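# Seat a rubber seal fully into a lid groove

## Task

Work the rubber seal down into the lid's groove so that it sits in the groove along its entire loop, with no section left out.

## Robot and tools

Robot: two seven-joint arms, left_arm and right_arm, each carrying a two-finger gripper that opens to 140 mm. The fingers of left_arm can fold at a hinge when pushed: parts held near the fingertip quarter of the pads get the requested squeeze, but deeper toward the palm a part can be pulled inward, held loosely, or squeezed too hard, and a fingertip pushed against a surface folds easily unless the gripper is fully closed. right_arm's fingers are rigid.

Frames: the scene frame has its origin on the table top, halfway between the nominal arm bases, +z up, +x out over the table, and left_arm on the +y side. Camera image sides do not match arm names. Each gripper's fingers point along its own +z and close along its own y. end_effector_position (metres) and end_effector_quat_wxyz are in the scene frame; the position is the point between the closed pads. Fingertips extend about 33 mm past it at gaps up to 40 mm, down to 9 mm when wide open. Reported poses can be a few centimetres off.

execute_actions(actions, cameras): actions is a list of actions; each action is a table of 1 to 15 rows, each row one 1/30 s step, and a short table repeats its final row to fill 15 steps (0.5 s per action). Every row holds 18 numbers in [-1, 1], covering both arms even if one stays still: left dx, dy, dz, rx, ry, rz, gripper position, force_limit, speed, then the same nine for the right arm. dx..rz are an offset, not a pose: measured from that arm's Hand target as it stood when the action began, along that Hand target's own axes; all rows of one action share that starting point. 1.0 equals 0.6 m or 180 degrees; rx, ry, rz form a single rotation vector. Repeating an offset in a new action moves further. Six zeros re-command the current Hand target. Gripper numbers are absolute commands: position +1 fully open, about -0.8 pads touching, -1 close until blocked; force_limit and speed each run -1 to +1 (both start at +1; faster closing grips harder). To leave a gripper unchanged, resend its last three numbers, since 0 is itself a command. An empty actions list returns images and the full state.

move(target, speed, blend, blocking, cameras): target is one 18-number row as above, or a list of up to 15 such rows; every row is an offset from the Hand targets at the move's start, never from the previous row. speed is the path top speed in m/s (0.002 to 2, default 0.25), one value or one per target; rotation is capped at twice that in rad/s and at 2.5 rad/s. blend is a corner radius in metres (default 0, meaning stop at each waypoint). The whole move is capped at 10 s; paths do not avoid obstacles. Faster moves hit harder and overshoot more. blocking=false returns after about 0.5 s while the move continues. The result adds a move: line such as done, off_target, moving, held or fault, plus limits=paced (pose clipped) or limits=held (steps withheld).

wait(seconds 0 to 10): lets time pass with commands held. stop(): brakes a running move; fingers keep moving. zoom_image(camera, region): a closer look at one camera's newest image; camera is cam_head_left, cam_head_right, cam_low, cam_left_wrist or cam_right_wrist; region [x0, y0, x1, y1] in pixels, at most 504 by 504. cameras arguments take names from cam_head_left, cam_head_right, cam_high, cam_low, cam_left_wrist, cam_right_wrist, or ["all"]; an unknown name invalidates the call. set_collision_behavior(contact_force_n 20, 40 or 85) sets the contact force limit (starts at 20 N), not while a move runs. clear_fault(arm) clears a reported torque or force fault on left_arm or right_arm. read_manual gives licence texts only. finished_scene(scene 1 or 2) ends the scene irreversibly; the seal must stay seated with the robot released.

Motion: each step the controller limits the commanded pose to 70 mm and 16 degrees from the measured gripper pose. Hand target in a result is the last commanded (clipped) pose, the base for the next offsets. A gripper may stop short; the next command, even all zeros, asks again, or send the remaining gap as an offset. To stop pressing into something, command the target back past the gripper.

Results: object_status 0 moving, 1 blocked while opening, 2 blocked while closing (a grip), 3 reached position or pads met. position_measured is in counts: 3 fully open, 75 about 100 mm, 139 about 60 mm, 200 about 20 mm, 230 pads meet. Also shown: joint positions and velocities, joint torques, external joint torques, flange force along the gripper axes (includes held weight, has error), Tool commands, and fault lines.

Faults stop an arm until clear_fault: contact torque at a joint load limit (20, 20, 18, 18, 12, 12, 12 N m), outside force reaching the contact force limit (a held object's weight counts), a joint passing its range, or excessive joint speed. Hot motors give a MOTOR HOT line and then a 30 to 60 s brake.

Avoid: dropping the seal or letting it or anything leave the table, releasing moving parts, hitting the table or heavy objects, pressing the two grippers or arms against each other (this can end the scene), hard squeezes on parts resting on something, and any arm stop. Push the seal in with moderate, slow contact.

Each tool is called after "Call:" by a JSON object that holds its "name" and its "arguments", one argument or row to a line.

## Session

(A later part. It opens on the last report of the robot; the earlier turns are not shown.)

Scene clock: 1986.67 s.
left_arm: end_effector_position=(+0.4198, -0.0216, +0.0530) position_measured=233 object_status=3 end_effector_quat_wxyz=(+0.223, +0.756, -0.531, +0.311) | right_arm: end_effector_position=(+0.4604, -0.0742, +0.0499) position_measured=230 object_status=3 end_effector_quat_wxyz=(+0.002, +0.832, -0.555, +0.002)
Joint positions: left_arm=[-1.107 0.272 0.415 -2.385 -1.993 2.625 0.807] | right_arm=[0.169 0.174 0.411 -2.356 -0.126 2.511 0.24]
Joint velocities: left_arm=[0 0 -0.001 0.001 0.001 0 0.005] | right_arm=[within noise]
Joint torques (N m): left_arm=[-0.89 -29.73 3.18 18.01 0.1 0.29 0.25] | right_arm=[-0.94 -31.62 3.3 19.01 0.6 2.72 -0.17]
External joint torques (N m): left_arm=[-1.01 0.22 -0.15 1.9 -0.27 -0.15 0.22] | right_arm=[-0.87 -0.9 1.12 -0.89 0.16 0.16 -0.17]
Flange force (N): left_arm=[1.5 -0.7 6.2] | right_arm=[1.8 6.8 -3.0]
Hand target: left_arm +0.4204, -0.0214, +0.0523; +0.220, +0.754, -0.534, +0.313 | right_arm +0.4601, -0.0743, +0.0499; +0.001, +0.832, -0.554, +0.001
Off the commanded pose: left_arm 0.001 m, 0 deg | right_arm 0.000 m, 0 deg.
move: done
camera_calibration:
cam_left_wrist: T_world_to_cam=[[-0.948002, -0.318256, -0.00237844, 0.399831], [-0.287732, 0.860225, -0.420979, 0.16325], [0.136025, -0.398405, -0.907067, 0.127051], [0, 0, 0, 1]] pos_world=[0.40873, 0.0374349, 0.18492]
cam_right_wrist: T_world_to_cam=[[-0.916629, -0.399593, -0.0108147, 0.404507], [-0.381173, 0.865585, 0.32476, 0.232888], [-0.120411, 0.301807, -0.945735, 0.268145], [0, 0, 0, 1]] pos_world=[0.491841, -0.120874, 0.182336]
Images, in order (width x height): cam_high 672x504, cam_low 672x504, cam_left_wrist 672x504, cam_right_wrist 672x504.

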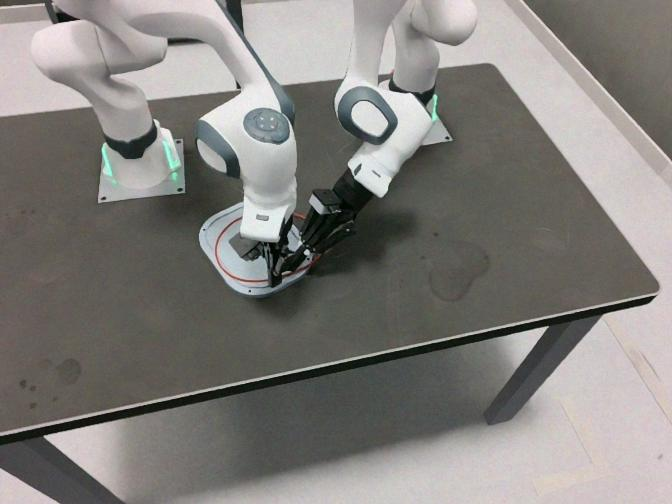

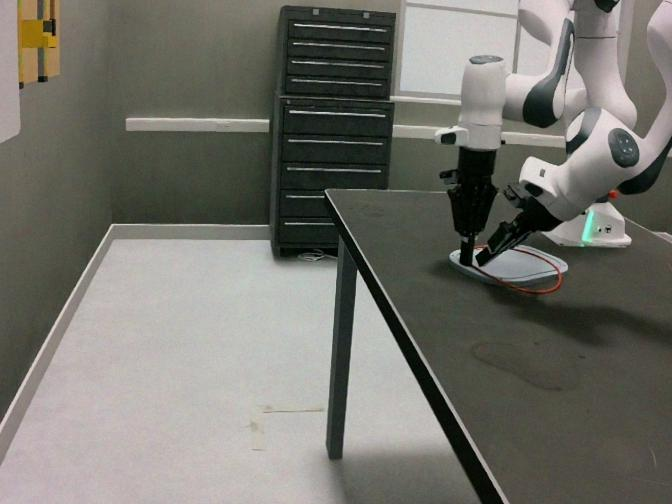

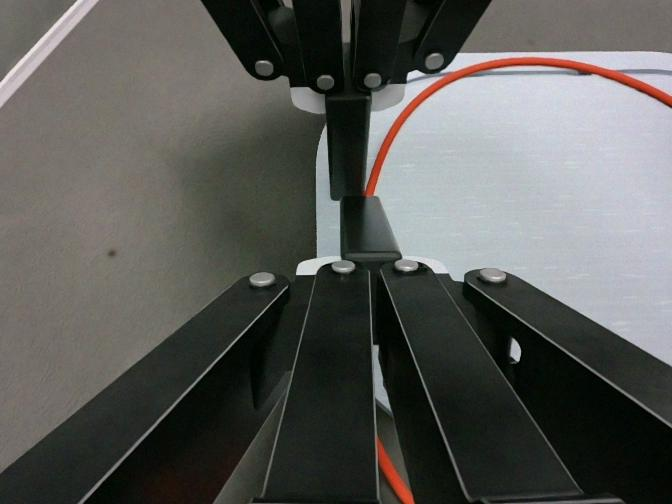

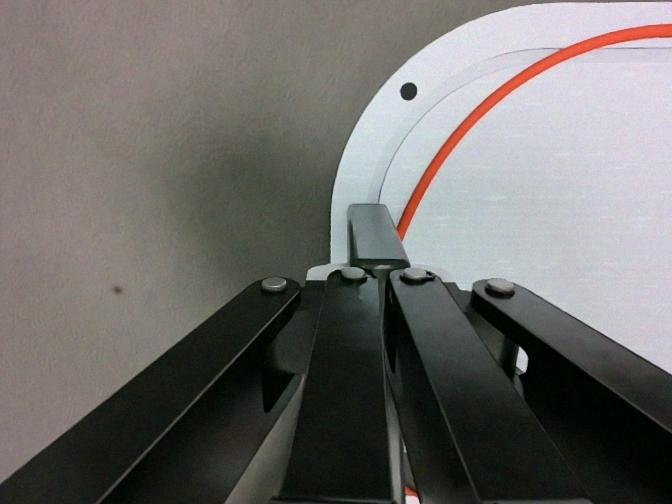

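Call:
{"name": "move", "arguments": {
  "target": [-0.0059, 0, 0.0059, 0, 0, 0, -1, -1, 0, 0, 0, 0, 0, 0, 0, -1, -1, -1],
  "speed": 0.02
}}

Call:
{"name": "move", "arguments": {
  "target": [-0.0024, 0, 0.0024, 0, 0, 0, -1, -1, 0, 0, 0, 0, 0, 0, 0, -1, -1, -1],
  "speed": 0.01,
  "cameras": ["cam_low", "cam_left_wrist"]
}}

Call:
{"name": "zoom_image", "arguments": {
  "camera": "cam_low",
  "region": [440, 210, 540, 290]
}}

Scene clock: 2002.83 s.
left_arm: end_effector_position=(+0.4199, -0.0208, +0.0475) position_measured=233 object_status=3 end_effector_quat_wxyz=(+0.221, +0.756, -0.532, +0.311) | right_arm: end_effector_position=(+0.4604, -0.0742, +0.0499) position_measured=230 object_status=3 end_effector_quat_wxyz=(+0.002, +0.832, -0.555, +0.002)
Joint positions: left_arm=[-1.107 0.286 0.415 -2.381 -2.008 2.622 0.821] | right_arm=[0.169 0.174 0.411 -2.356 -0.126 2.511 0.24]
Joint velocities: left_arm=[-0.001 0.001 0 0 -0.001 -0.002 0.006] | right_arm=[within noise]
Joint torques (N m): left_arm=[-0.49 -30 3.09 17.84 0.07 0.02 0.27] | right_arm=[-0.91 -31.65 3.28 19 0.6 2.72 -0.18]
External joint torques (N m): left_arm=[-0.46 0.24 -0.26 1.86 -0.29 -0.39 0.25] | right_arm=[-1 -0.94 0.96 -0.93 0.16 0.15 -0.18]
Flange force (N): left_arm=[0.7 -1.5 6.4] | right_arm=[2.1 6.9 -3.1]
Hand target: left_arm +0.4204, -0.0214, +0.0473; +0.220, +0.754, -0.534, +0.313 | right_arm +0.4601, -0.0743, +0.0499; +0.001, +0.832, -0.554, +0.001
Off the commanded pose: left_arm 0.001 m, 0 deg | right_arm 0.000 m, 0 deg.
move: done

Scene clock: 2003.53 s.
left_arm: end_effector_position=(+0.4198, -0.0210, +0.0456) position_measured=233 object_status=3 end_effector_quat_wxyz=(+0.221, +0.756, -0.532, +0.311) | right_arm: end_effector_position=(+0.4604, -0.0742, +0.0499) position_measured=230 object_status=3 end_effector_quat_wxyz=(+0.002, +0.832, -0.555, +0.002)
Joint positions: left_arm=[-1.107 0.291 0.415 -2.38 -2.014 2.619 0.827] | right_arm=[0.169 0.174 0.411 -2.356 -0.126 2.511 0.24]
Joint velocities: left_arm=[0.001 0.001 -0.002 -0.001 -0.003 0 0.006] | right_arm=[within noise]
Joint torques (N m): left_arm=[-0.6 -29.96 3.22 17.74 0.09 -0.01 0.31] | right_arm=[-0.93 -31.63 3.27 19.08 0.6 2.72 -0.19]
External joint torques (N m): left_arm=[-0.6 0.47 -0.22 1.8 -0.26 -0.42 0.29] | right_arm=[-0.87 -0.9 1.09 -0.86 0.16 0.15 -0.19]
Flange force (N): left_arm=[0.4 -1.6 7.0] | right_arm=[1.8 6.6 -3.0]
Hand target: left_arm +0.4204, -0.0214, +0.0453; +0.220, +0.754, -0.534, +0.313 | right_arm +0.4601, -0.0743, +0.0499; +0.001, +0.832, -0.554, +0.001
Off the commanded pose: left_arm 0.001 m, 0 deg | right_arm 0.000 m, 0 deg.
move: done
camera_calibration:
cam_left_wrist: T_world_to_cam=[[-0.947874, -0.318607, -0.00499009, 0.400076], [-0.287438, 0.861692, -0.418171, 0.159408], [0.137532, -0.394939, -0.908355, 0.120074], [0, 0, 0, 1]] pos_world=[0.408527, 0.0375283, 0.177726]
Images, in order (width x height): cam_low 672x504, cam_left_wrist 672x504.

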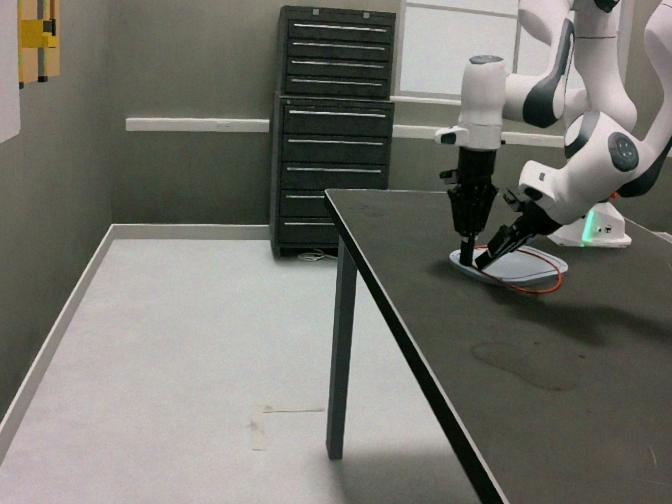

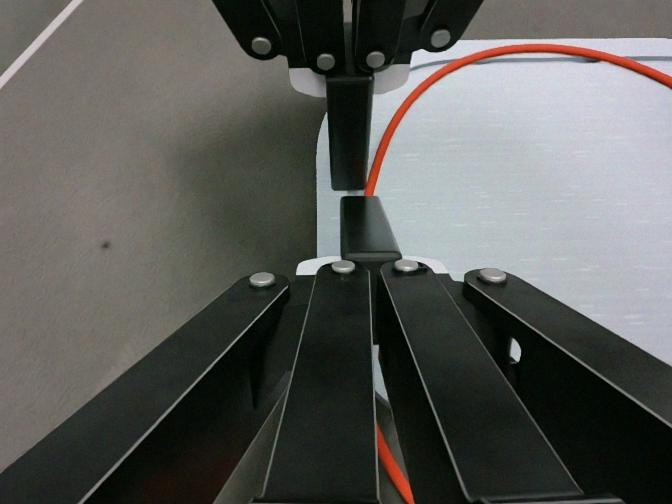

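Scaled by 5.040 from the camera's 672x504 image, which has a finer 960x720 frame.

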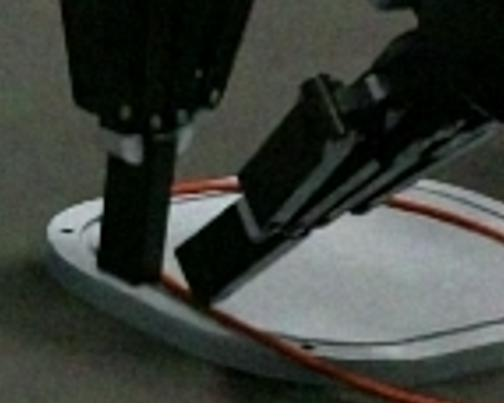

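Call:
{"name": "move", "arguments": {
  "target": [-0.0024, 0, 0.0024, 0, 0, 0, -1, -1, 0, 0, 0, 0, 0, 0, 0, -1, -1, -1],
  "speed": 0.01
}}

Call:
{"name": "move", "arguments": {
  "target": [-0.0024, 0, 0.0024, 0, 0, 0, -1, -1, 0, 0, 0, 0, 0, 0, 0, -1, -1, -1],
  "speed": 0.01,
  "cameras": ["cam_low", "cam_left_wrist"]
}}

Call:
{"name": "zoom_image", "arguments": {
  "camera": "cam_low",
  "region": [440, 210, 540, 290]
}}

Scene clock: 2013.50 s.
left_arm: end_effector_position=(+0.4197, -0.0215, +0.0440) position_measured=233 object_status=3 end_effector_quat_wxyz=(+0.221, +0.756, -0.532, +0.311) | right_arm: end_effector_position=(+0.4603, -0.0743, +0.0498) position_measured=230 object_status=3 end_effector_quat_wxyz=(+0.002, +0.832, -0.555, +0.002)
Joint positions: left_arm=[-1.107 0.296 0.415 -2.378 -2.019 2.615 0.832] | right_arm=[0.169 0.174 0.411 -2.357 -0.126 2.511 0.24]
Joint velocities: left_arm=[0 0.001 0.001 0 -0.003 -0.002 0.005] | right_arm=[within noise]
Joint torques (N m): left_arm=[-0.61 -29.53 3.4 17.52 0.08 0.04 0.34] | right_arm=[-0.92 -31.67 3.26 19.18 0.6 2.72 -0.2]
External joint torques (N m): left_arm=[-0.54 0.99 -0.04 1.6 -0.26 -0.34 0.32] | right_arm=[-0.93 -0.92 1.01 -0.78 0.16 0.14 -0.2]
Flange force (N): left_arm=[-0.3 -2.0 8.0] | right_arm=[1.9 6.4 -3.1]
Hand target: left_arm +0.4204, -0.0214, +0.0432; +0.220, +0.754, -0.534, +0.313 | right_arm +0.4601, -0.0743, +0.0499; +0.001, +0.832, -0.554, +0.001
Off the commanded pose: left_arm 0.001 m, 0 deg | right_arm 0.000 m, 0 deg.
move: done

Scene clock: 2014.20 s.
left_arm: end_effector_position=(+0.4202, -0.0217, +0.0427) position_measured=233 object_status=3 end_effector_quat_wxyz=(+0.221, +0.756, -0.532, +0.312) | right_arm: end_effector_position=(+0.4603, -0.0743, +0.0498) position_measured=230 object_status=3 end_effector_quat_wxyz=(+0.002, +0.832, -0.555, +0.002)
Joint positions: left_arm=[-1.107 0.301 0.416 -2.376 -2.025 2.612 0.837] | right_arm=[0.169 0.174 0.411 -2.357 -0.126 2.511 0.24]
Joint velocities: left_arm=[0.001 0 0.001 0.001 -0.002 -0.003 0.006] | right_arm=[within noise]
Joint torques (N m): left_arm=[-0.7 -29.18 3.49 17.1 0.11 0.03 0.28] | right_arm=[-0.9 -31.62 3.28 19.13 0.6 2.72 -0.17]
External joint torques (N m): left_arm=[-0.69 1.47 -0.08 1.26 -0.23 -0.36 0.26] | right_arm=[-0.86 -0.89 1.09 -0.81 0.16 0.15 -0.17]
Flange force (N): left_arm=[-0.8 -2.1 8.7] | right_arm=[1.7 6.4 -3.0]
Hand target: left_arm +0.4204, -0.0214, +0.0412; +0.220, +0.754, -0.534, +0.313 | right_arm +0.4601, -0.0743, +0.0499; +0.001, +0.832, -0.554, +0.001
Off the commanded pose: left_arm 0.002 m, 0 deg | right_arm 0.000 m, 0 deg.
move: done
camera_calibration:
cam_left_wrist: T_world_to_cam=[[-0.947916, -0.31847, -0.0057148, 0.400324], [-0.286725, 0.860966, -0.420151, 0.158747], [0.138726, -0.39663, -0.907436, 0.116522], [0, 0, 0, 1]] pos_world=[0.408825, 0.0370315, 0.174722]
Images, in order (width x height): cam_low 672x504, cam_left_wrist 672x504.

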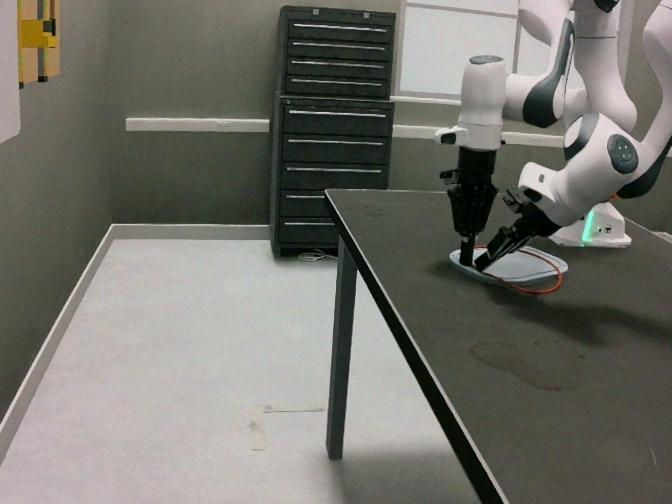

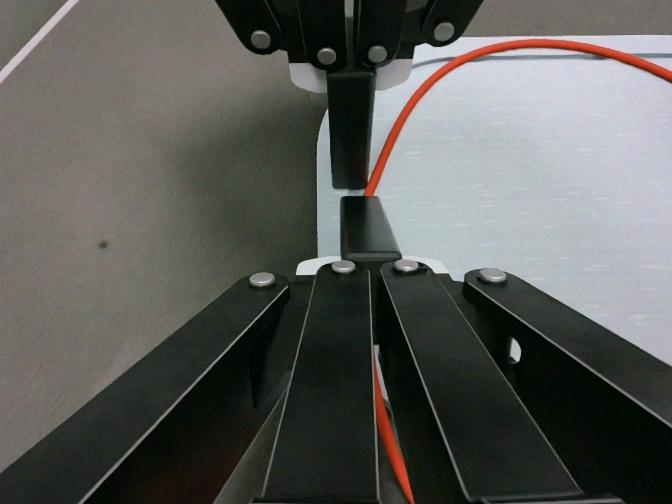

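Scaled by 5.040 from the camera's 672x504 image, which has a finer 960x720 frame.

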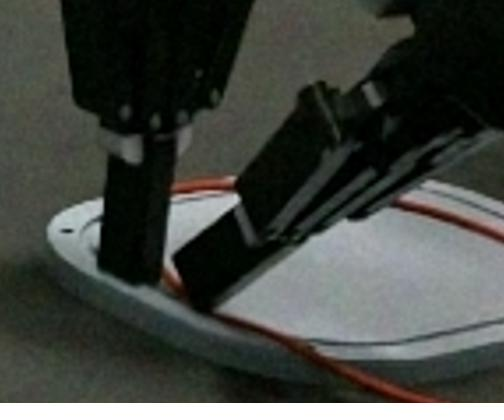

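Call:
{"name": "execute_actions", "arguments": {
  "actions": []
}}

Scene clock: 2037.30 s.
left_arm: end_effector_position=(+0.4202, -0.0217, +0.0427) position_measured=233 object_status=3 end_effector_quat_wxyz=(+0.221, +0.755, -0.532, +0.312) | right_arm: end_effector_position=(+0.4603, -0.0743, +0.0498) position_measured=230 object_status=3 end_effector_quat_wxyz=(+0.002, +0.832, -0.555, +0.002)
Joint positions: left_arm=[-1.107 0.301 0.416 -2.376 -2.025 2.611 0.838] | right_arm=[0.169 0.174 0.411 -2.357 -0.126 2.511 0.24]
Joint velocities: within noise
Joint torques (N m): left_arm=[-0.66 -29.41 3.31 17.14 0.12 0 0.33] | right_arm=[-0.94 -31.63 3.3 19.16 0.59 2.72 -0.18]
External joint torques (N m): left_arm=[-0.62 1.12 -0.21 1.36 -0.22 -0.39 0.31] | right_arm=[-0.88 -0.89 1.13 -0.76 0.14 0.16 -0.18]
Flange force (N): left_arm=[-0.6 -1.8 7.9] | right_arm=[1.7 6.3 -3.0]
Hand target: left_arm +0.4204, -0.0214, +0.0412; +0.220, +0.754, -0.534, +0.313 | right_arm +0.4601, -0.0743, +0.0499; +0.001, +0.832, -0.554, +0.001
Tool commands: left_gripper/position=-1.0 left_gripper/force_limit=-1.0 left_gripper/speed=+0.0 right_gripper/position=-1.0 right_gripper/force_limit=-1.0 right_gripper/speed=-1.0
Off the commanded pose: left_arm 0.002 m, 0 deg | right_arm 0.000 m, 0 deg.
camera_calibration:
cam_left_wrist: T_world_to_cam=[[-0.948194, -0.317624, -0.00650272, 0.400544], [-0.285611, 0.861235, -0.420358, 0.158318], [0.139116, -0.396724, -0.907335, 0.116349], [0, 0, 0, 1]] pos_world=[0.408825, 0.0370317, 0.174722]
cam_right_wrist: T_world_to_cam=[[-0.916636, -0.399584, -0.0105726, 0.404374], [-0.381096, 0.865634, 0.32472, 0.232858], [-0.120601, 0.301679, -0.945751, 0.268119], [0, 0, 0, 1]] pos_world=[0.49174, -0.120874, 0.182236]

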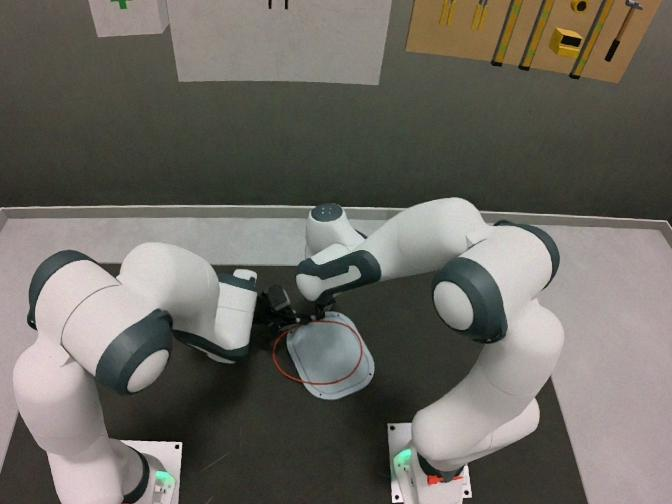

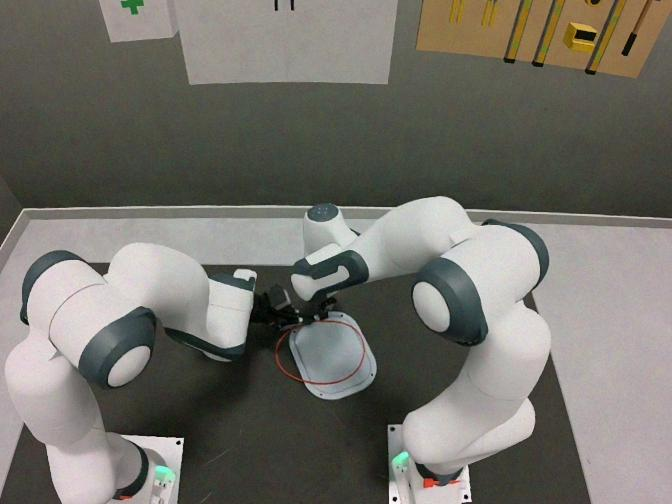

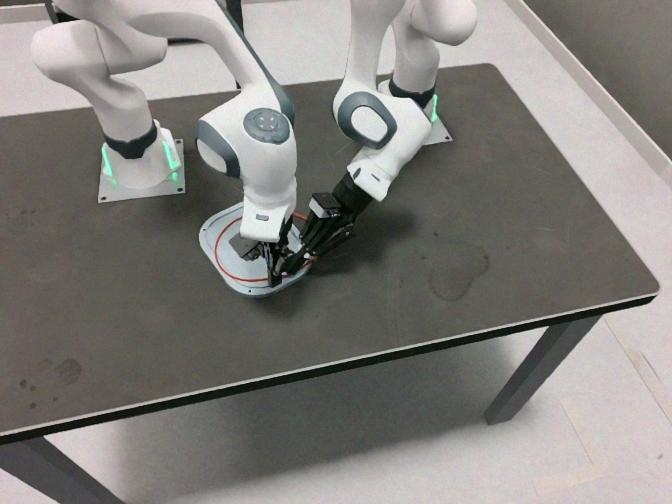

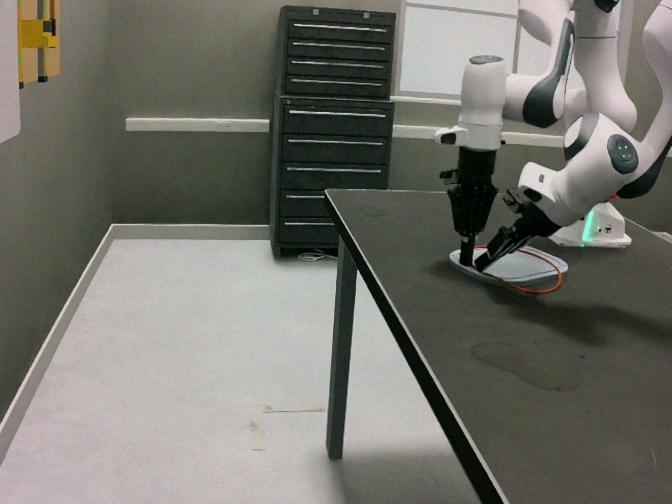

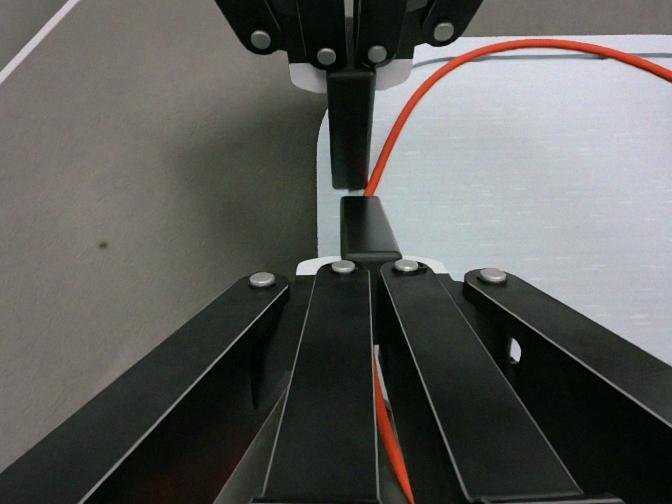

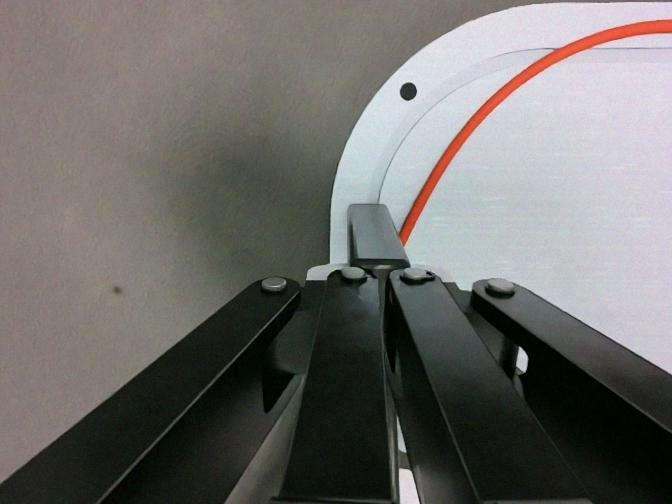

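Call:
{"name": "zoom_image", "arguments": {
  "camera": "cam_left_wrist",
  "region": [260, 20, 460, 280]
}}

Call:
{"name": "zoom_image", "arguments": {
  "camera": "cam_low",
  "region": [420, 180, 600, 310]
}}

Scaled by 1.938 from the camera's 672x504 image, which has a finer 960x720 frame.

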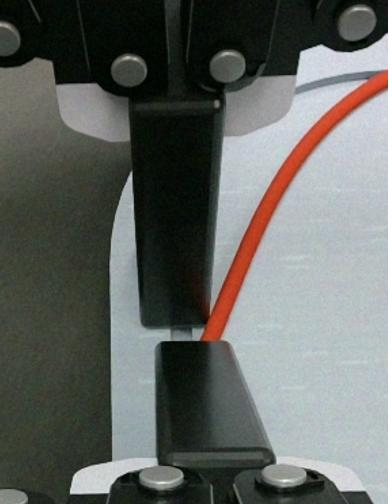

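Scaled by 2.800 from the camera's 672x504 image, which has a finer 960x720 frame.

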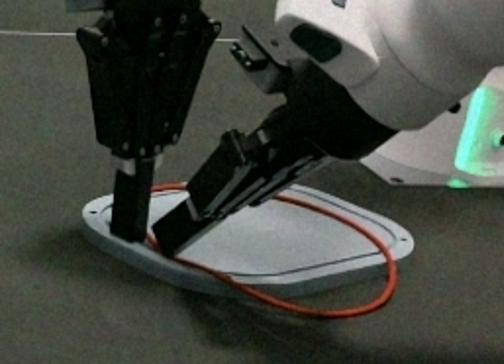

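Call:
{"name": "move", "arguments": {
  "target": [-0.0018, 0, 0.0018, 0,0,0, -1,-1,0, 0,0,0,0,0,0,-1,-1,-1],
  "speed": 0.02,
  "cameras": ["cam_left_wrist", "cam_low"]
}}

Scene clock: 2060.90 s.
left_arm: end_effector_position=(+0.4209, -0.0220, +0.0423) position_measured=233 object_status=3 end_effector_quat_wxyz=(+0.222, +0.755, -0.532, +0.313) | right_arm: end_effector_position=(+0.4603, -0.0743, +0.0498) position_measured=230 object_status=3 end_effector_quat_wxyz=(+0.002, +0.832, -0.555, +0.002)
Joint positions: left_arm=[-1.107 0.304 0.417 -2.375 -2.029 2.609 0.841] | right_arm=[0.169 0.174 0.411 -2.357 -0.126 2.511 0.24]
Joint velocities: left_arm=[0 0.001 0.001 0.001 -0.002 -0.002 0.004] | right_arm=[within noise]
Joint torques (N m): left_arm=[-0.81 -28.25 3 16.93 0.07 0.01 0.35] | right_arm=[-0.84 -31.67 3.28 19.2 0.62 2.72 -0.17]
External joint torques (N m): left_arm=[-0.86 2.31 -0.64 1.19 -0.26 -0.37 0.33] | right_arm=[-0.74 -1.07 1.14 -0.63 0.17 0.17 -0.17]
Flange force (N): left_arm=[-1.5 -2.2 11.7] | right_arm=[1.6 6.3 -3.4]
Hand target: left_arm +0.4204, -0.0214, +0.0397; +0.220, +0.754, -0.534, +0.313 | right_arm +0.4601, -0.0743, +0.0499; +0.001, +0.832, -0.554, +0.001
Off the commanded pose: left_arm 0.003 m, 0 deg | right_arm 0.000 m, 0 deg.
move: done
camera_calibration:
cam_left_wrist: T_world_to_cam=[[-0.947789, -0.318833, -0.00637355, 0.40087], [-0.286513, 0.860148, -0.421967, 0.158936], [0.140019, -0.39811, -0.906589, 0.115376], [0, 0, 0, 1]] pos_world=[0.409322, 0.0370343, 0.174219]
Images, in order (width x height): cam_low 672x504, cam_left_wrist 672x504.

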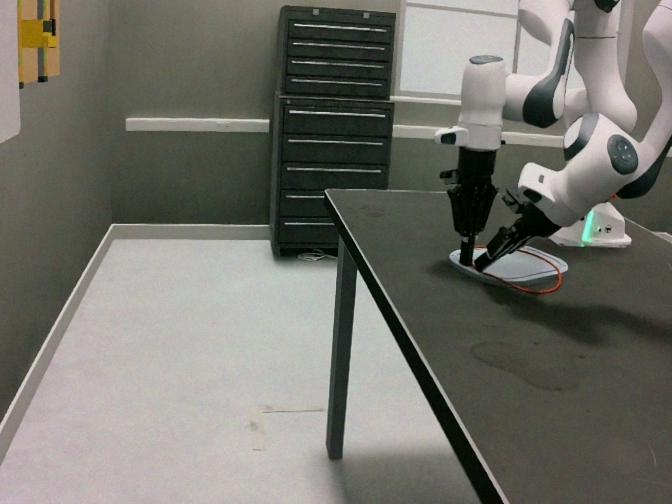

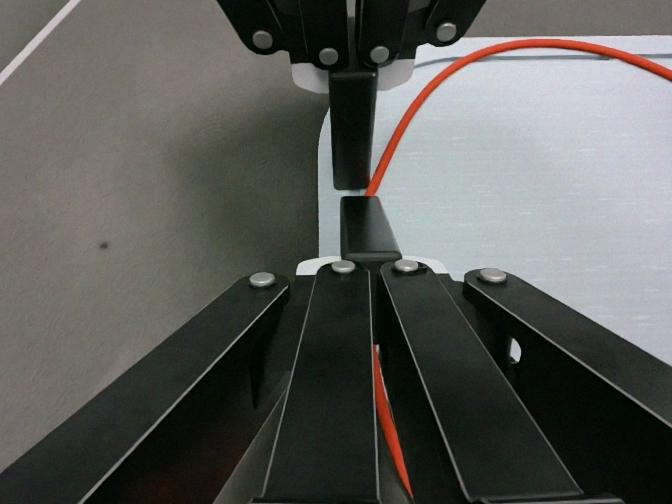

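Call:
{"name": "move", "arguments": {
  "target": [
    [0,0,0,0,0,0,-1,-1,0, 0,-0.0167,-0.002,0,0,0,-1,-1,-1],
    [0,0,0,0,0,0,-1,-1,0, 0.03,-0.025,-0.04,0,0,0,-1,-1,-1]
  ],
  "speed": 0.06,
  "cameras": ["cam_left_wrist", "cam_low", "cam_right_wrist"]
}}

Scene clock: 2078.03 s.
left_arm: end_effector_position=(+0.4209, -0.0220, +0.0423) position_measured=233 object_status=3 end_effector_quat_wxyz=(+0.221, +0.755, -0.532, +0.313) | right_arm: end_effector_position=(+0.4810, -0.0850, +0.0734) position_measured=230 object_status=3 end_effector_quat_wxyz=(+0.001, +0.831, -0.556, +0.002)
Joint positions: left_arm=[-1.107 0.304 0.417 -2.375 -2.03 2.609 0.842] | right_arm=[0.136 0.153 0.411 -2.307 -0.103 2.445 0.187]
Joint velocities: left_arm=[within noise] | right_arm=[0 0.001 0 0 0.002 0 -0.005]
Joint torques (N m): left_arm=[-0.82 -28.49 3.03 16.98 0.11 0.02 0.29] | right_arm=[-0.91 -31.74 3.06 20.94 0.63 2.38 -0.1]
External joint torques (N m): left_arm=[-0.7 2.04 -0.43 1.25 -0.21 -0.35 0.27] | right_arm=[-0.85 -0.94 1.13 0.18 0.15 -0.17 -0.1]
Flange force (N): left_arm=[-1.1 -2.5 10.7] | right_arm=[0.8 2.7 -3.5]
Hand target: left_arm +0.4204, -0.0214, +0.0397; +0.220, +0.754, -0.534, +0.313 | right_arm +0.4809, -0.0850, +0.0739; +0.001, +0.832, -0.554, +0.001
Off the commanded pose: left_arm 0.003 m, 0 deg | right_arm 0.001 m, 0 deg.
move: done
camera_calibration:
cam_left_wrist: T_world_to_cam=[[-0.947963, -0.318306, -0.00690608, 0.400919], [-0.285794, 0.860296, -0.422152, 0.158639], [0.140315, -0.398211, -0.906499, 0.115257], [0, 0, 0, 1]] pos_world=[0.409222, 0.0370345, 0.174219]
cam_right_wrist: T_world_to_cam=[[-0.917295, -0.398013, -0.0124383, 0.419804], [-0.380162, 0.866004, 0.32483, 0.241882], [-0.118515, 0.302693, -0.945691, 0.295324], [0, 0, 0, 1]] pos_world=[0.512039, -0.131775, 0.205936]
Images, in order (width x height): cam_low 672x504, cam_left_wrist 672x504, cam_right_wrist 672x504.

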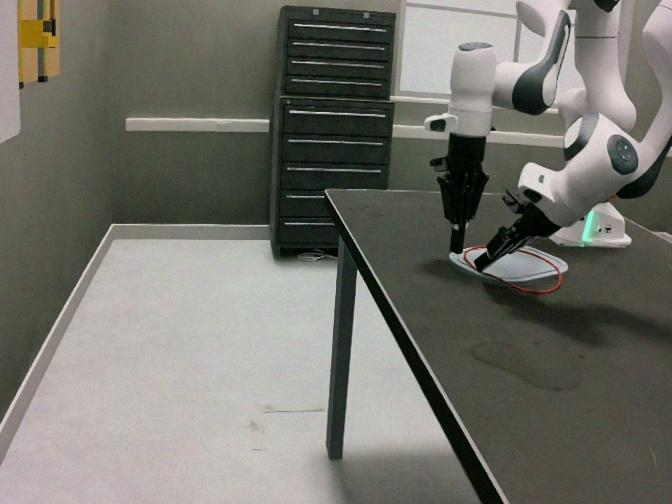

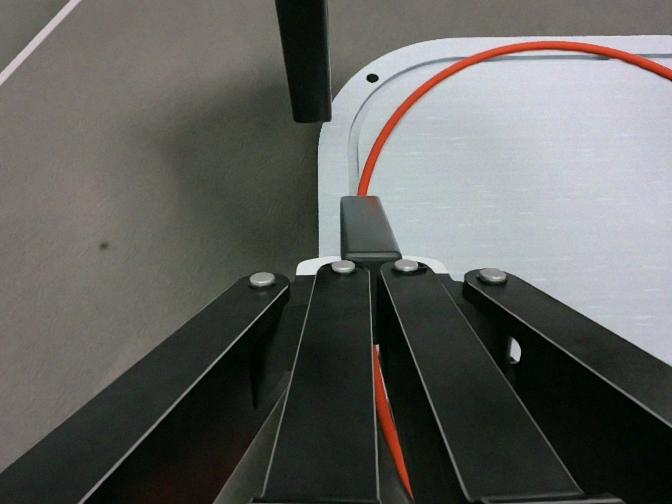

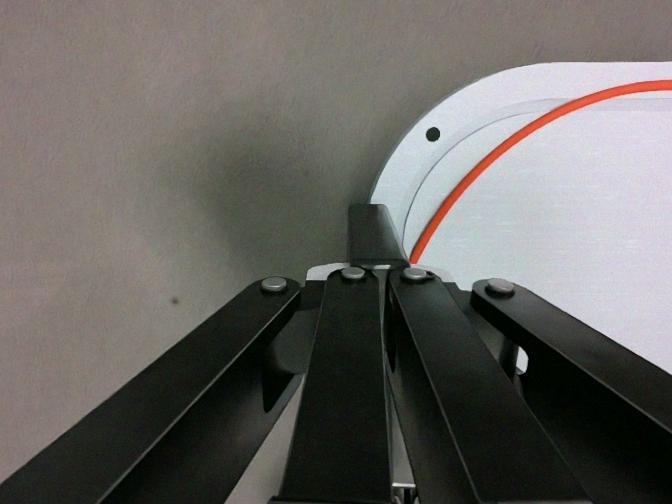

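Call:
{"name": "zoom_image", "arguments": {
  "camera": "cam_left_wrist",
  "region": [300, 20, 500, 220]
}}

Scaled by 2.520 from the camera's 672x504 image, which has a finer 960x720 frame.

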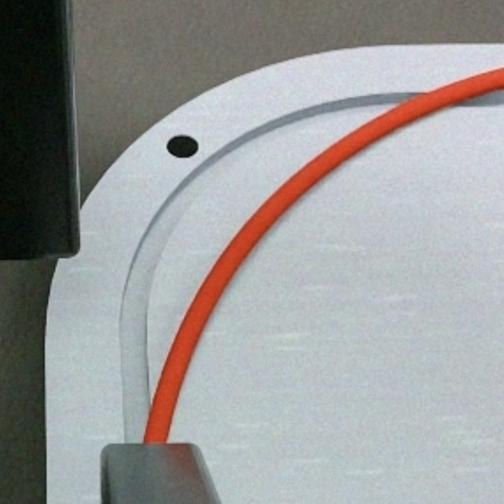

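Call:
{"name": "move", "arguments": {
  "target": [0,0,0,0,0,0,-1,-1,0, -0.0338,0.0309,0,0,0,0,-0.56,-1,-1],
  "speed": 0.08,
  "cameras": ["cam_left_wrist", "cam_low", "cam_right_wrist"]
}}

Scene clock: 2174.70 s.
left_arm: end_effector_position=(+0.4209, -0.0220, +0.0423) position_measured=233 object_status=3 end_effector_quat_wxyz=(+0.221, +0.755, -0.532, +0.313) | right_arm: end_effector_position=(+0.4563, -0.0743, +0.0737) position_measured=200 object_status=3 end_effector_quat_wxyz=(+0.002, +0.834, -0.551, +0.001)
Joint positions: left_arm=[-1.107 0.304 0.417 -2.375 -2.03 2.609 0.842] | right_arm=[0.153 0.112 0.435 -2.359 -0.082 2.456 0.204]
Joint velocities: left_arm=[within noise] | right_arm=[0 0.001 -0.001 0 0 0.001 0.006]
Joint torques (N m): left_arm=[-0.86 -28.45 3.06 16.93 0.09 -0.01 0.31] | right_arm=[-0.57 -30.23 2.33 20.05 0.63 2.81 0.22]
External joint torques (N m): left_arm=[-0.86 2.21 -0.55 1.11 -0.24 -0.38 0.29] | right_arm=[-0.53 -1.07 0.85 -0.67 0.16 0.25 0.22]
Flange force (N): left_arm=[-1.4 -2.2 11.1] | right_arm=[0.4 6.0 -1.9]
Hand target: left_arm +0.4204, -0.0214, +0.0397; +0.220, +0.754, -0.534, +0.313 | right_arm +0.4560, -0.0735, +0.0739; +0.001, +0.832, -0.554, +0.001
Off the commanded pose: left_arm 0.003 m, 0 deg | right_arm 0.001 m, 0 deg.
move: done
camera_calibration:
cam_left_wrist: T_world_to_cam=[[-0.947963, -0.318306, -0.00690608, 0.400919], [-0.285794, 0.860296, -0.422152, 0.158639], [0.140315, -0.398211, -0.906499, 0.115257], [0, 0, 0, 1]] pos_world=[0.409222, 0.0370345, 0.174219]
cam_right_wrist: T_world_to_cam=[[-0.913145, -0.407524, -0.00953751, 0.39865], [-0.388273, 0.862406, 0.324807, 0.226684], [-0.124142, 0.300299, -0.945732, 0.291797], [0, 0, 0, 1]] pos_world=[0.488265, -0.12066, 0.206135]
Images, in order (width x height): cam_low 672x504, cam_left_wrist 672x504, cam_right_wrist 672x504.

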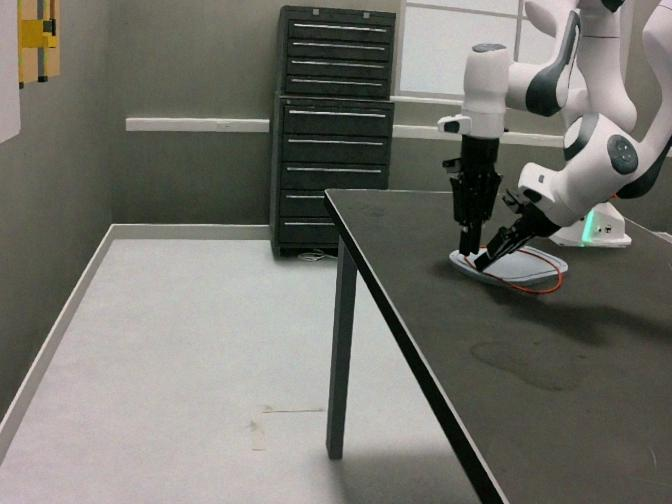

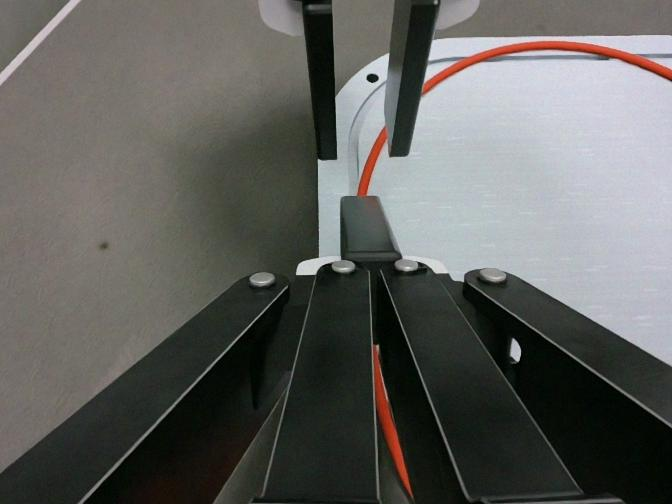

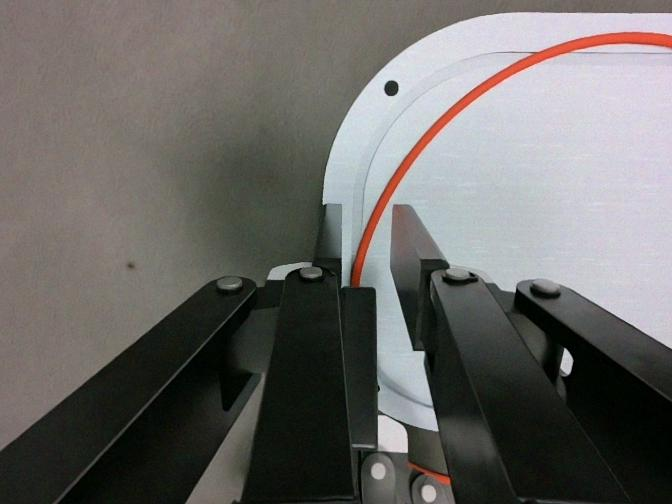

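Call:
{"name": "zoom_image", "arguments": {
  "camera": "cam_right_wrist",
  "region": [300, 100, 460, 310]
}}

Scaled by 2.400 from the camera's 672x504 image, which has a finer 960x720 frame.

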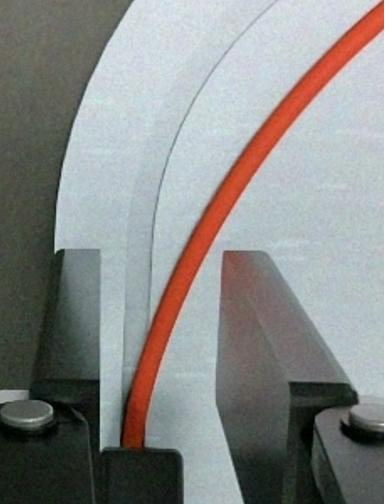

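Call:
{"name": "move", "arguments": {
  "target": [
    [0,0,0,0,0,0,-1,-1,0, -0.0074,-0.0035,0,0,0,0,-0.32,-1,-1],
    [0,0,0,0,0,0,-1,-1,0, -0.0074,-0.0035,0.036,0,0,0,-0.32,-1,-1]
  ],
  "speed": 0.05,
  "cameras": ["cam_left_wrist", "cam_low", "cam_right_wrist"]
}}

Scene clock: 2250.87 s.
left_arm: end_effector_position=(+0.4209, -0.0220, +0.0423) position_measured=233 object_status=3 end_effector_quat_wxyz=(+0.221, +0.755, -0.532, +0.313) | right_arm: end_effector_position=(+0.4563, -0.0688, +0.0530) position_measured=169 object_status=3 end_effector_quat_wxyz=(+0.001, +0.833, -0.553, +0.000)
Joint positions: left_arm=[-1.107 0.304 0.417 -2.375 -2.03 2.609 0.842] | right_arm=[0.168 0.166 0.425 -2.358 -0.118 2.505 0.241]
Joint velocities: left_arm=[within noise] | right_arm=[0 0 0.001 0.001 0 0.003 0.007]
Joint torques (N m): left_arm=[-0.82 -28.45 3.01 16.94 0.12 0 0.32] | right_arm=[-0.21 -30.53 2.43 19.76 0.04 2.82 0.17]
External joint torques (N m): left_arm=[-0.84 2.06 -0.58 1.23 -0.21 -0.38 0.3] | right_arm=[-0.37 -0.16 0.08 -0.28 -0.4 0.25 0.17]
Flange force (N): left_arm=[-1.1 -2.2 10.8] | right_arm=[0.1 1.1 1.1]
Hand target: left_arm +0.4204, -0.0214, +0.0397; +0.220, +0.754, -0.534, +0.313 | right_arm +0.4562, -0.0686, +0.0523; +0.001, +0.832, -0.554, +0.001
Off the commanded pose: left_arm 0.003 m, 0 deg | right_arm 0.001 m, 0 deg.
move: done
camera_calibration:
cam_left_wrist: T_world_to_cam=[[-0.947963, -0.318306, -0.00690608, 0.400919], [-0.285794, 0.860296, -0.422152, 0.158639], [0.140315, -0.398211, -0.906499, 0.115257], [0, 0, 0, 1]] pos_world=[0.409222, 0.0370345, 0.174219]
cam_right_wrist: T_world_to_cam=[[-0.915041, -0.403228, -0.010361, 0.401867], [-0.384093, 0.863197, 0.327663, 0.226571], [-0.123179, 0.303805, -0.944738, 0.270339], [0, 0, 0, 1]] pos_world=[0.488049, -0.115661, 0.185325]
Images, in order (width x height): cam_low 672x504, cam_left_wrist 672x504, cam_right_wrist 672x504.

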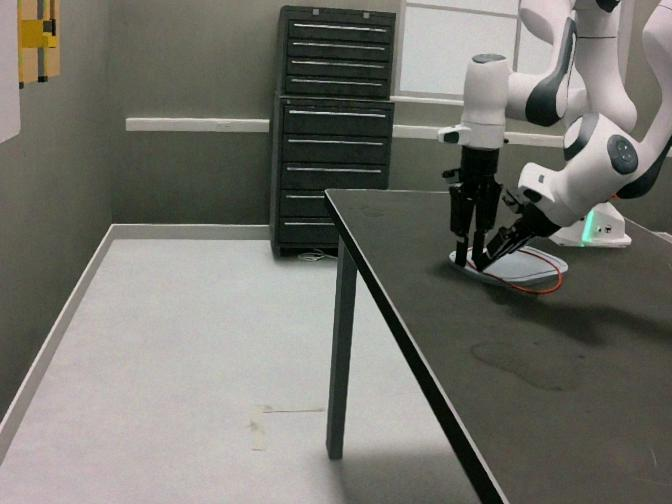

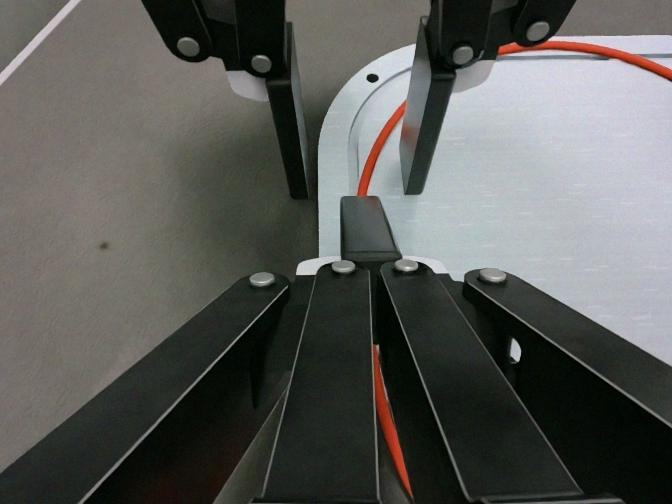

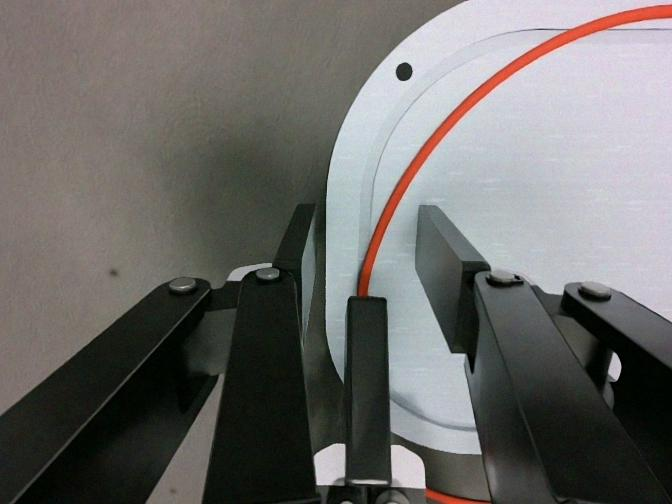

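Call:
{"name": "zoom_image", "arguments": {
  "camera": "cam_right_wrist",
  "region": [290, 100, 450, 310]
}}

Scaled by 2.400 from the camera's 672x504 image, which has a finer 960x720 frame.

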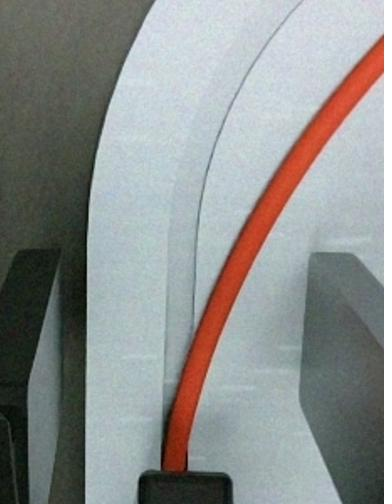

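Call:
{"name": "move", "arguments": {
  "target": [0,0,0,0,0,0,-1,-1,0, 0,-0.0007,0.0038,0,0,0,-0.32,-1,-1],
  "speed": 0.02,
  "cameras": ["cam_right_wrist"]
}}

Scene clock: 2276.13 s.
left_arm: end_effector_position=(+0.4209, -0.0220, +0.0423) position_measured=233 object_status=3 end_effector_quat_wxyz=(+0.221, +0.755, -0.532, +0.313) | right_arm: end_effector_position=(+0.4563, -0.0689, +0.0505) position_measured=169 object_status=3 end_effector_quat_wxyz=(+0.002, +0.833, -0.554, +0.000)
Joint positions: left_arm=[-1.107 0.304 0.417 -2.375 -2.03 2.609 0.842] | right_arm=[0.169 0.172 0.423 -2.358 -0.122 2.509 0.246]
Joint velocities: left_arm=[within noise] | right_arm=[0.001 0 -0.001 0.001 -0.002 0.003 0.004]
Joint torques (N m): left_arm=[-0.82 -28.46 3.03 16.96 0.11 0.02 0.31] | right_arm=[-0.2 -30.51 2.44 19.7 -0.06 2.82 0.35]
External joint torques (N m): left_arm=[-0.91 2.21 -0.64 1.14 -0.22 -0.37 0.29] | right_arm=[-0.24 0.02 0.13 -0.22 -0.5 0.26 0.35]
Flange force (N): left_arm=[-1.2 -2.1 11.2] | right_arm=[-0.6 0.2 1.9]
Hand target: left_arm +0.4204, -0.0214, +0.0397; +0.220, +0.754, -0.534, +0.313 | right_arm +0.4566, -0.0685, +0.0500; +0.001, +0.832, -0.554, +0.001
Off the commanded pose: left_arm 0.003 m, 0 deg | right_arm 0.001 m, 0 deg.
move: done
camera_calibration:
cam_right_wrist: T_world_to_cam=[[-0.915429, -0.402363, -0.00970031, 0.402005], [-0.383101, 0.863709, 0.327475, 0.227], [-0.123386, 0.303496, -0.94481, 0.268056], [0, 0, 0, 1]] pos_world=[0.488045, -0.115664, 0.182825]
Images, in order (width x height): cam_right_wrist 672x504.

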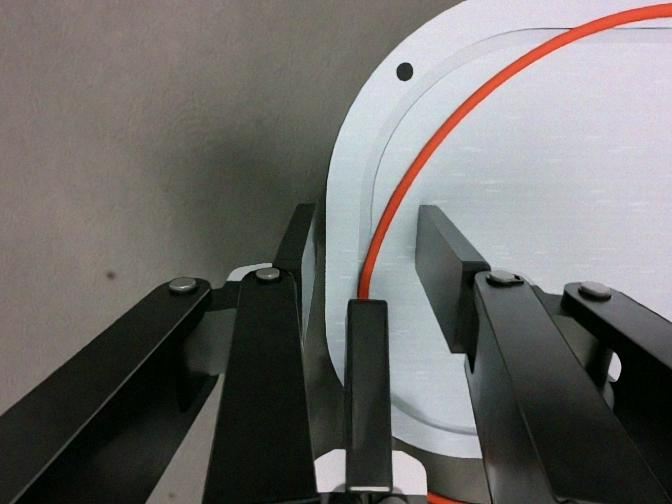

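Call:
{"name": "move", "arguments": {
  "target": [0,0,0,0,0,0,-1,-1,0, 0,0,0,0,0,0,-1,-1,-1],
  "speed": 0.02,
  "cameras": ["cam_right_wrist", "cam_left_wrist", "cam_low"]
}}

Scene clock: 2282.20 s.
left_arm: end_effector_position=(+0.4209, -0.0220, +0.0423) position_measured=233 object_status=3 end_effector_quat_wxyz=(+0.221, +0.755, -0.532, +0.313) | right_arm: end_effector_position=(+0.4564, -0.0688, +0.0506) position_measured=225 object_status=2 end_effector_quat_wxyz=(+0.001, +0.833, -0.554, +0.000)
Joint positions: left_arm=[-1.107 0.304 0.417 -2.375 -2.03 2.609 0.842] | right_arm=[0.169 0.172 0.423 -2.358 -0.123 2.51 0.247]
Joint torques (N m): left_arm=[-0.81 -28.43 3.03 16.94 0.1 0.01 0.29] | right_arm=[-0.33 -30.5 2.59 19.67 0.03 2.79 0.26]
External joint torques (N m): left_arm=[-0.91 2.19 -0.65 1.17 -0.23 -0.38 0.27] | right_arm=[-0.41 0 0.25 -0.24 -0.41 0.23 0.26]
Flange force (N): left_arm=[-1.2 -2.1 11.2] | right_arm=[-0.2 0.6 1.4]
Hand target: left_arm +0.4204, -0.0214, +0.0397; +0.220, +0.754, -0.534, +0.313 | right_arm +0.4566, -0.0685, +0.0500; +0.001, +0.832, -0.554, +0.001
Off the commanded pose: left_arm 0.003 m, 0 deg | right_arm 0.001 m, 0 deg.
move: done
camera_calibration:
cam_left_wrist: T_world_to_cam=[[-0.947968, -0.318293, -0.00687714, 0.400915], [-0.285781, 0.860262, -0.42223, 0.158649], [0.140309, -0.398295, -0.906463, 0.115256], [0, 0, 0, 1]] pos_world=[0.409222, 0.0370347, 0.174219]
cam_right_wrist: T_world_to_cam=[[-0.915695, -0.401742, -0.0102683, 0.40231], [-0.382687, 0.863893, 0.327473, 0.22682], [-0.122689, 0.303795, -0.944805, 0.26775], [0, 0, 0, 1]] pos_world=[0.488044, -0.115665, 0.182825]
Images, in order (width x height): cam_low 672x504, cam_left_wrist 672x504, cam_right_wrist 672x504.

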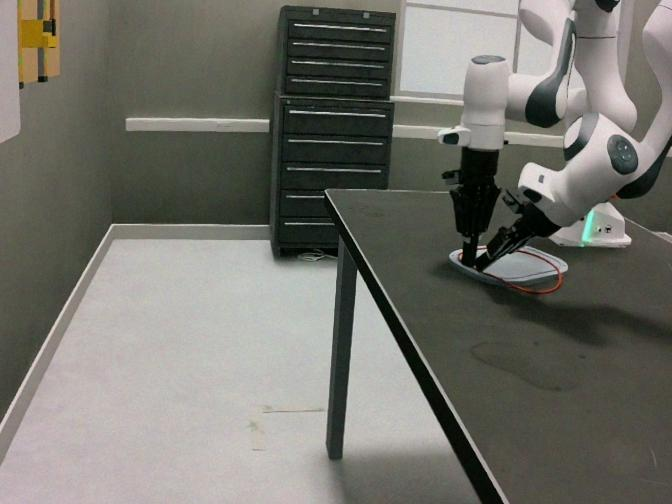

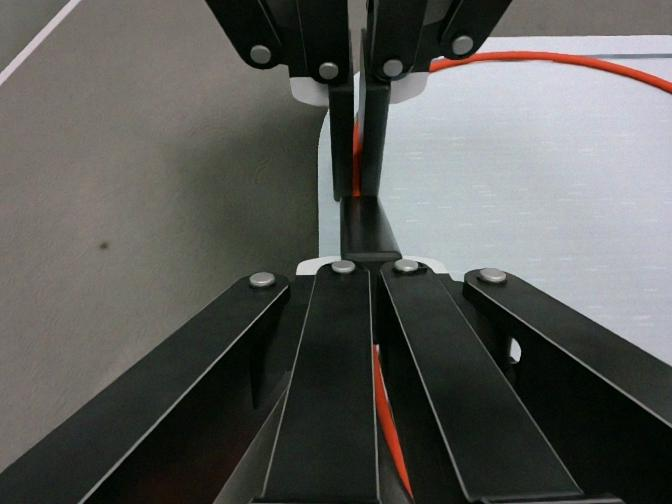

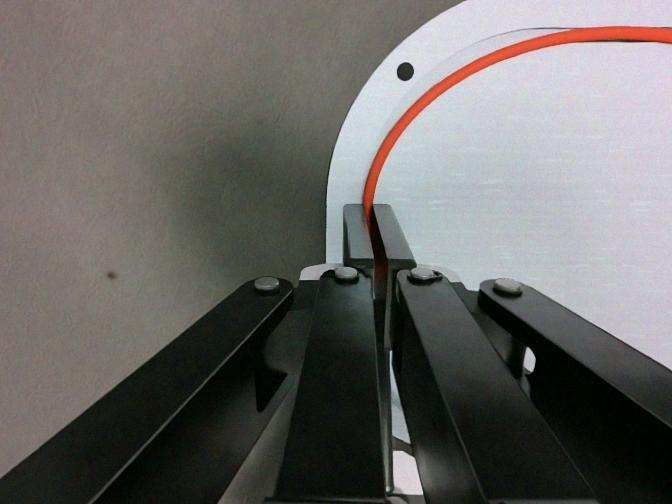

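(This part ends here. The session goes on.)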